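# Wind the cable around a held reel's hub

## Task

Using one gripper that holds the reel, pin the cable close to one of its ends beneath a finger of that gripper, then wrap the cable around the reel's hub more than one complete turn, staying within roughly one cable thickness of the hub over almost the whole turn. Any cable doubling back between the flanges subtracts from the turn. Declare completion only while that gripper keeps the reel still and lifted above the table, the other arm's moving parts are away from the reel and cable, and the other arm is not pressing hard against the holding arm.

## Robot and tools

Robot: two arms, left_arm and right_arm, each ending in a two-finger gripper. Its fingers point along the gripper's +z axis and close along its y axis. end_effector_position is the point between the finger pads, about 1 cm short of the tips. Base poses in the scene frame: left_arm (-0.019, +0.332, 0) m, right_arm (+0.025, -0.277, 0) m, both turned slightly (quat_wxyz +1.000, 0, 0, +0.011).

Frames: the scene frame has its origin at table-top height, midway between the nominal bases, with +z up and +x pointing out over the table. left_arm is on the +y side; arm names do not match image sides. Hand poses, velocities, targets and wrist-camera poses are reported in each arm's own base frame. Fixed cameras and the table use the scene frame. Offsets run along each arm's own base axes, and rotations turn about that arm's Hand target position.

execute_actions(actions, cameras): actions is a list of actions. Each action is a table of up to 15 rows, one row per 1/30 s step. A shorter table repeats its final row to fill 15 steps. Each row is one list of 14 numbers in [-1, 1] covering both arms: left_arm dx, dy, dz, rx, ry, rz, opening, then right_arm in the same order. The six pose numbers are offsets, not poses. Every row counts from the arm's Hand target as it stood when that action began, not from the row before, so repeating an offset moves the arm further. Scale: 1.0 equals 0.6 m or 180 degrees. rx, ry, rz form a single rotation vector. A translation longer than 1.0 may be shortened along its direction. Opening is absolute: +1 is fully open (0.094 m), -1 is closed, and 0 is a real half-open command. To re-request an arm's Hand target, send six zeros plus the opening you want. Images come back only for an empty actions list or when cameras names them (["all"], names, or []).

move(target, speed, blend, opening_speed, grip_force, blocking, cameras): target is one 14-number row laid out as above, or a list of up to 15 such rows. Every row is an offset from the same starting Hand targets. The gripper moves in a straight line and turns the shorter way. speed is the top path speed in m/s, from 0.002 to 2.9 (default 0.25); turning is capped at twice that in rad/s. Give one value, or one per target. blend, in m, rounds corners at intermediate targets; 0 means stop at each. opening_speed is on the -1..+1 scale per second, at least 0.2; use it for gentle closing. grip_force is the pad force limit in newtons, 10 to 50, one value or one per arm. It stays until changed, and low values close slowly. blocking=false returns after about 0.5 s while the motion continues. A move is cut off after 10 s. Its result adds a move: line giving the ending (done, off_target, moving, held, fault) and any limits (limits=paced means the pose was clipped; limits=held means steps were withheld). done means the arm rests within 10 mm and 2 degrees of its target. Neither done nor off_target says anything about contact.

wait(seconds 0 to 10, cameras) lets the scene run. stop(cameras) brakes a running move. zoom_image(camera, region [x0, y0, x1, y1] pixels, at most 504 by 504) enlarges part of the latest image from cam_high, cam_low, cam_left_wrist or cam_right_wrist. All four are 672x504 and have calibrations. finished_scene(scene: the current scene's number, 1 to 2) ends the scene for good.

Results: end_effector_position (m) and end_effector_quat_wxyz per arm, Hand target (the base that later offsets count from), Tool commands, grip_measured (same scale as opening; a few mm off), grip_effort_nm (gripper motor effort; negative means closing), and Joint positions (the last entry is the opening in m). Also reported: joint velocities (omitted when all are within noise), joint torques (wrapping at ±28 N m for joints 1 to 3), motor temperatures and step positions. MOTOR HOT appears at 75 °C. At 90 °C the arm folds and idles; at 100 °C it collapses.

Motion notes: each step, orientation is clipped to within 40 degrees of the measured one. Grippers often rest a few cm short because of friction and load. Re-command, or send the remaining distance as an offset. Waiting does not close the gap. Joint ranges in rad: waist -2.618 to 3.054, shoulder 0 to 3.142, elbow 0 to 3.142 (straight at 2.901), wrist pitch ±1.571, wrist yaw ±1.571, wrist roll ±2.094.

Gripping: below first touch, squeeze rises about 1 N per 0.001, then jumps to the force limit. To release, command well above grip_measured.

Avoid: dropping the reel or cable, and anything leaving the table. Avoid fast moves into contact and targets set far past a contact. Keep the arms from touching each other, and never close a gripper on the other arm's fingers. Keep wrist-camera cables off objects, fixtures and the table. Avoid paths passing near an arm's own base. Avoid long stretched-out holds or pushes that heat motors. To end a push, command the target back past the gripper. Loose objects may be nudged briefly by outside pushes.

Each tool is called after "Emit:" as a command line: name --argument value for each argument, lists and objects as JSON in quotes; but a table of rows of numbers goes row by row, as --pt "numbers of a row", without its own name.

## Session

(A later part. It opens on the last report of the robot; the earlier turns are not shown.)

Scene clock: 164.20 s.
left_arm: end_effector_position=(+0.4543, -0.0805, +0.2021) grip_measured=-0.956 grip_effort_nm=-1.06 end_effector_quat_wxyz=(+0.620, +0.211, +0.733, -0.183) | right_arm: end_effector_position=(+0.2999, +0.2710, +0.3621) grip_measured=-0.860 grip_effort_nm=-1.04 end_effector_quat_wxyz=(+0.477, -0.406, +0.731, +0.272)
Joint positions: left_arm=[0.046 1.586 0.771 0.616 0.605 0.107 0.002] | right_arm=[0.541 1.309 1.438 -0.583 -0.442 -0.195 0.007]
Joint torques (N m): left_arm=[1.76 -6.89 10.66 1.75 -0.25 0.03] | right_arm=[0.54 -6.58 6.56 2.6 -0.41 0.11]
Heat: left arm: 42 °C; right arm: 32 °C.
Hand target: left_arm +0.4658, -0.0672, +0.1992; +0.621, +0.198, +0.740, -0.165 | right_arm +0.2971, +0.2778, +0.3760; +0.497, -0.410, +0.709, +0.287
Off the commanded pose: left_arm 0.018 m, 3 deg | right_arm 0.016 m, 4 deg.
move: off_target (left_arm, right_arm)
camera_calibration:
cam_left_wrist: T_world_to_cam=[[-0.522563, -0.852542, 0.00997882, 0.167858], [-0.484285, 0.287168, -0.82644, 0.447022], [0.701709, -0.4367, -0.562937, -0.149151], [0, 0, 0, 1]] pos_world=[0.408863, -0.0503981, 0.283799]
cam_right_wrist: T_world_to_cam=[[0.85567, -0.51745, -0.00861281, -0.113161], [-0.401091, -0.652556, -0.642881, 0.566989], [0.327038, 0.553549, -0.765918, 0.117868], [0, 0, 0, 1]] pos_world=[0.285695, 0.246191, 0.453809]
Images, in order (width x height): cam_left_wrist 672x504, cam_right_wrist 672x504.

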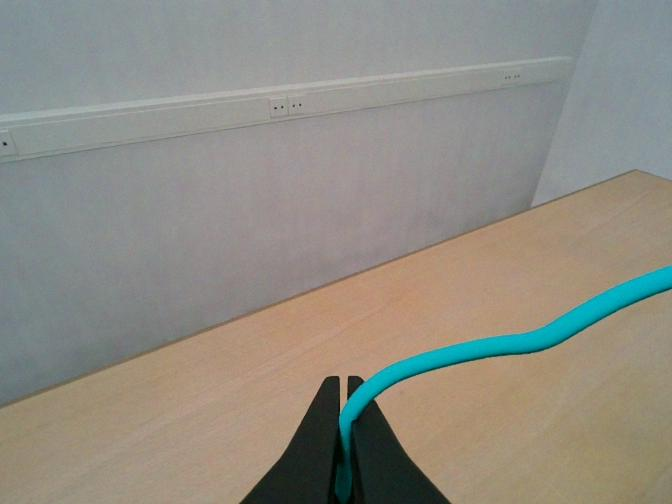

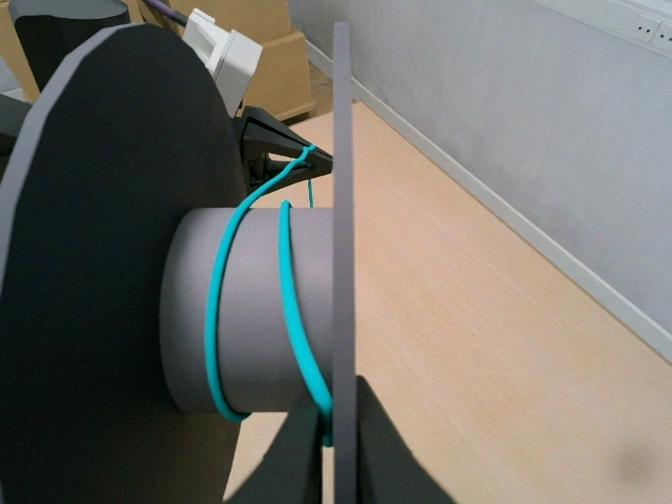

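Emit:
move --pt "-0.055 -0.08 -0.1 0 0 0 -1 0 0 0 0 0 0 -1" --speed 0.05

Emit:
move --pt "0 0 0 0 0 0 -0.4 0 0 0 0 0 0 -1" --pt "-0.15 0.09 0.0 0 0 0 -0.4 0 0 0 0 0 0 -1" --pt "-0.2 0.25 0.0 0 0 0 -0.8 0 0 0 0 0 0 -1" --speed 0.12 --opening_speed 0.6 --cameras '["all"]'

Emit:
zoom_image --camera "cam_right_wrist" --region '[100, 160, 440, 500]'

Emit:
zoom_image --camera "cam_high" --region '[100, 220, 300, 380]'

Scene clock: 167.20 s.
left_arm: end_effector_position=(+0.4350, -0.1176, +0.1577) grip_measured=-0.956 grip_effort_nm=-1.05 end_effector_quat_wxyz=(+0.636, +0.208, +0.724, -0.169) | right_arm: end_effector_position=(+0.2999, +0.2710, +0.3621) grip_measured=-0.860 grip_effort_nm=-1.05 end_effector_quat_wxyz=(+0.477, -0.406, +0.731, +0.272)
Joint positions: left_arm=[-0.095 1.67 0.583 0.938 0.44 0.084 0.002] | right_arm=[0.541 1.309 1.438 -0.583 -0.442 -0.195 0.007]
Joint torques (N m): left_arm=[-0.36 -7.16 5.01 1.9 -0.2 -0.07] | right_arm=[0.59 -6.6 6.54 2.62 -0.41 0.11]
Motor temperatures (°C): left_arm=[20 23 38 42 22 21 27] | right_arm=[22 21 29 33 22 23 22]
Heat: left arm: 42 °C; right arm: 33 °C.
Hand target: left_arm +0.4328, -0.1152, +0.1391; +0.621, +0.198, +0.741, -0.165 | right_arm +0.2971, +0.2778, +0.3760; +0.497, -0.410, +0.709, +0.287
Off the commanded pose: left_arm 0.019 m, 3 deg | right_arm 0.016 m, 4 deg.
move: off_target (left_arm, right_arm)

Scene clock: 172.67 s.
left_arm: end_effector_position=(+0.3092, +0.0317, +0.1303) grip_measured=-0.798 grip_effort_nm=-0.14 end_effector_quat_wxyz=(+0.614, +0.186, +0.748, -0.171) | right_arm: end_effector_position=(+0.2993, +0.2714, +0.3622) grip_measured=-0.860 grip_effort_nm=-1.04 end_effector_quat_wxyz=(+0.477, -0.407, +0.730, +0.273)
Joint positions: left_arm=[0.649 1.323 0.288 0.587 1.124 0.382 0.01] | right_arm=[0.541 1.309 1.438 -0.583 -0.445 -0.195 0.007]
Joint torques (N m): left_arm=[0.58 -5 9.68 1.41 0.48 0.12] | right_arm=[0.58 -6.57 6.54 2.6 -0.37 0.11]
Heat: left arm: 42 °C; right arm: 33 °C.
Hand target: left_arm +0.3128, +0.0348, +0.1391; +0.621, +0.198, +0.741, -0.165 | right_arm +0.2970, +0.2778, +0.3760; +0.496, -0.410, +0.709, +0.287
Off the commanded pose: left_arm 0.010 m, 2 deg | right_arm 0.015 m, 4 deg.
move: off_target (right_arm)
camera_calibration:
cam_left_wrist: T_world_to_cam=[[-0.472585, -0.880787, 0.0296278, 0.171318], [-0.525479, 0.254637, -0.811808, 0.297138], [0.707486, -0.399217, -0.583172, -0.0390974], [0, 0, 0, 1]] pos_world=[0.264762, 0.0596238, 0.213342]
cam_right_wrist: T_world_to_cam=[[0.857407, -0.514542, -0.0100146, -0.113371], [-0.3994, -0.653017, -0.643466, 0.566961], [0.32455, 0.555712, -0.76541, 0.117879], [0, 0, 0, 1]] pos_world=[0.285392, 0.246394, 0.45391]

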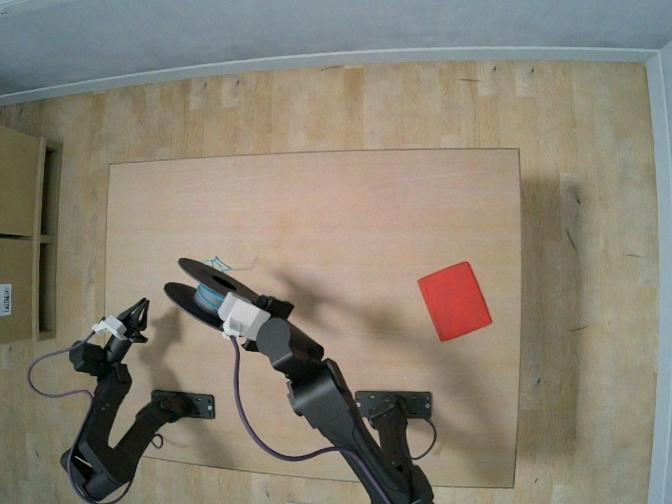

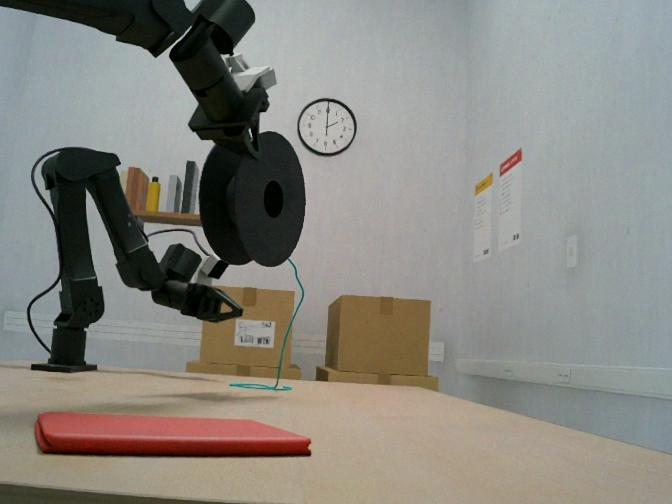

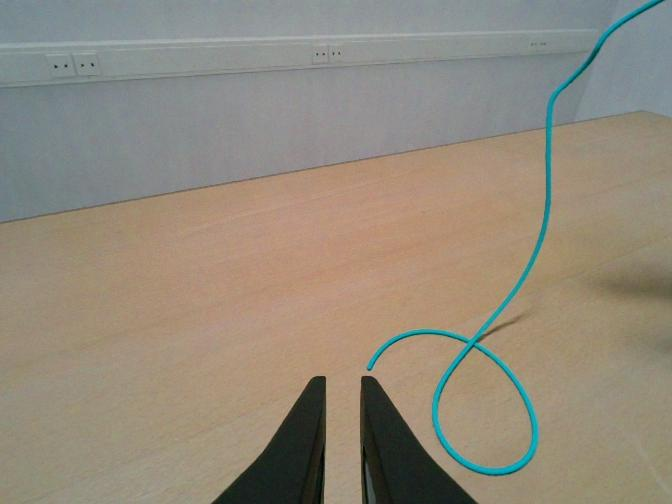

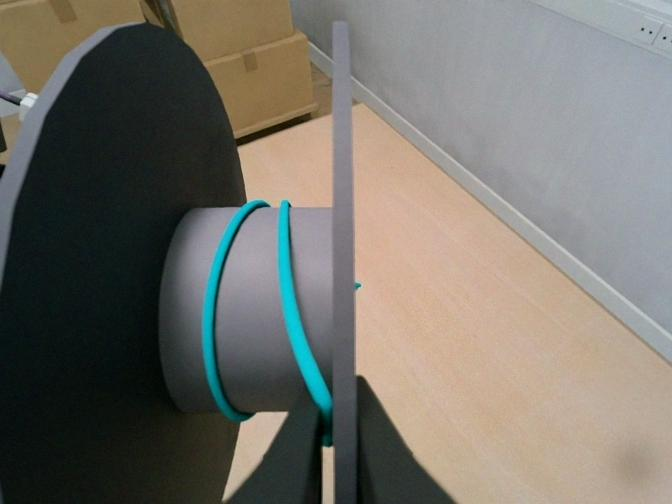

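Scaled by 1.482 from the camera's 672x504 image, which has a finer 960x720 frame.

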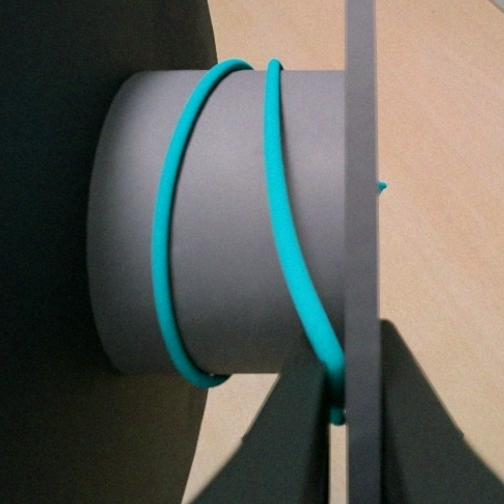

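Scaled by 2.520 from the camera's 672x504 image, which has a finer 960x720 frame.

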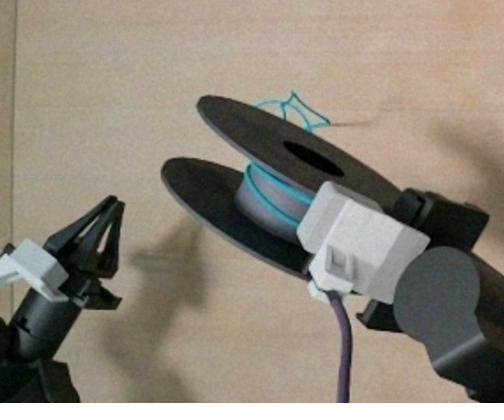

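Emit:
finished_scene --scene 2

The scene is finished: the task was done.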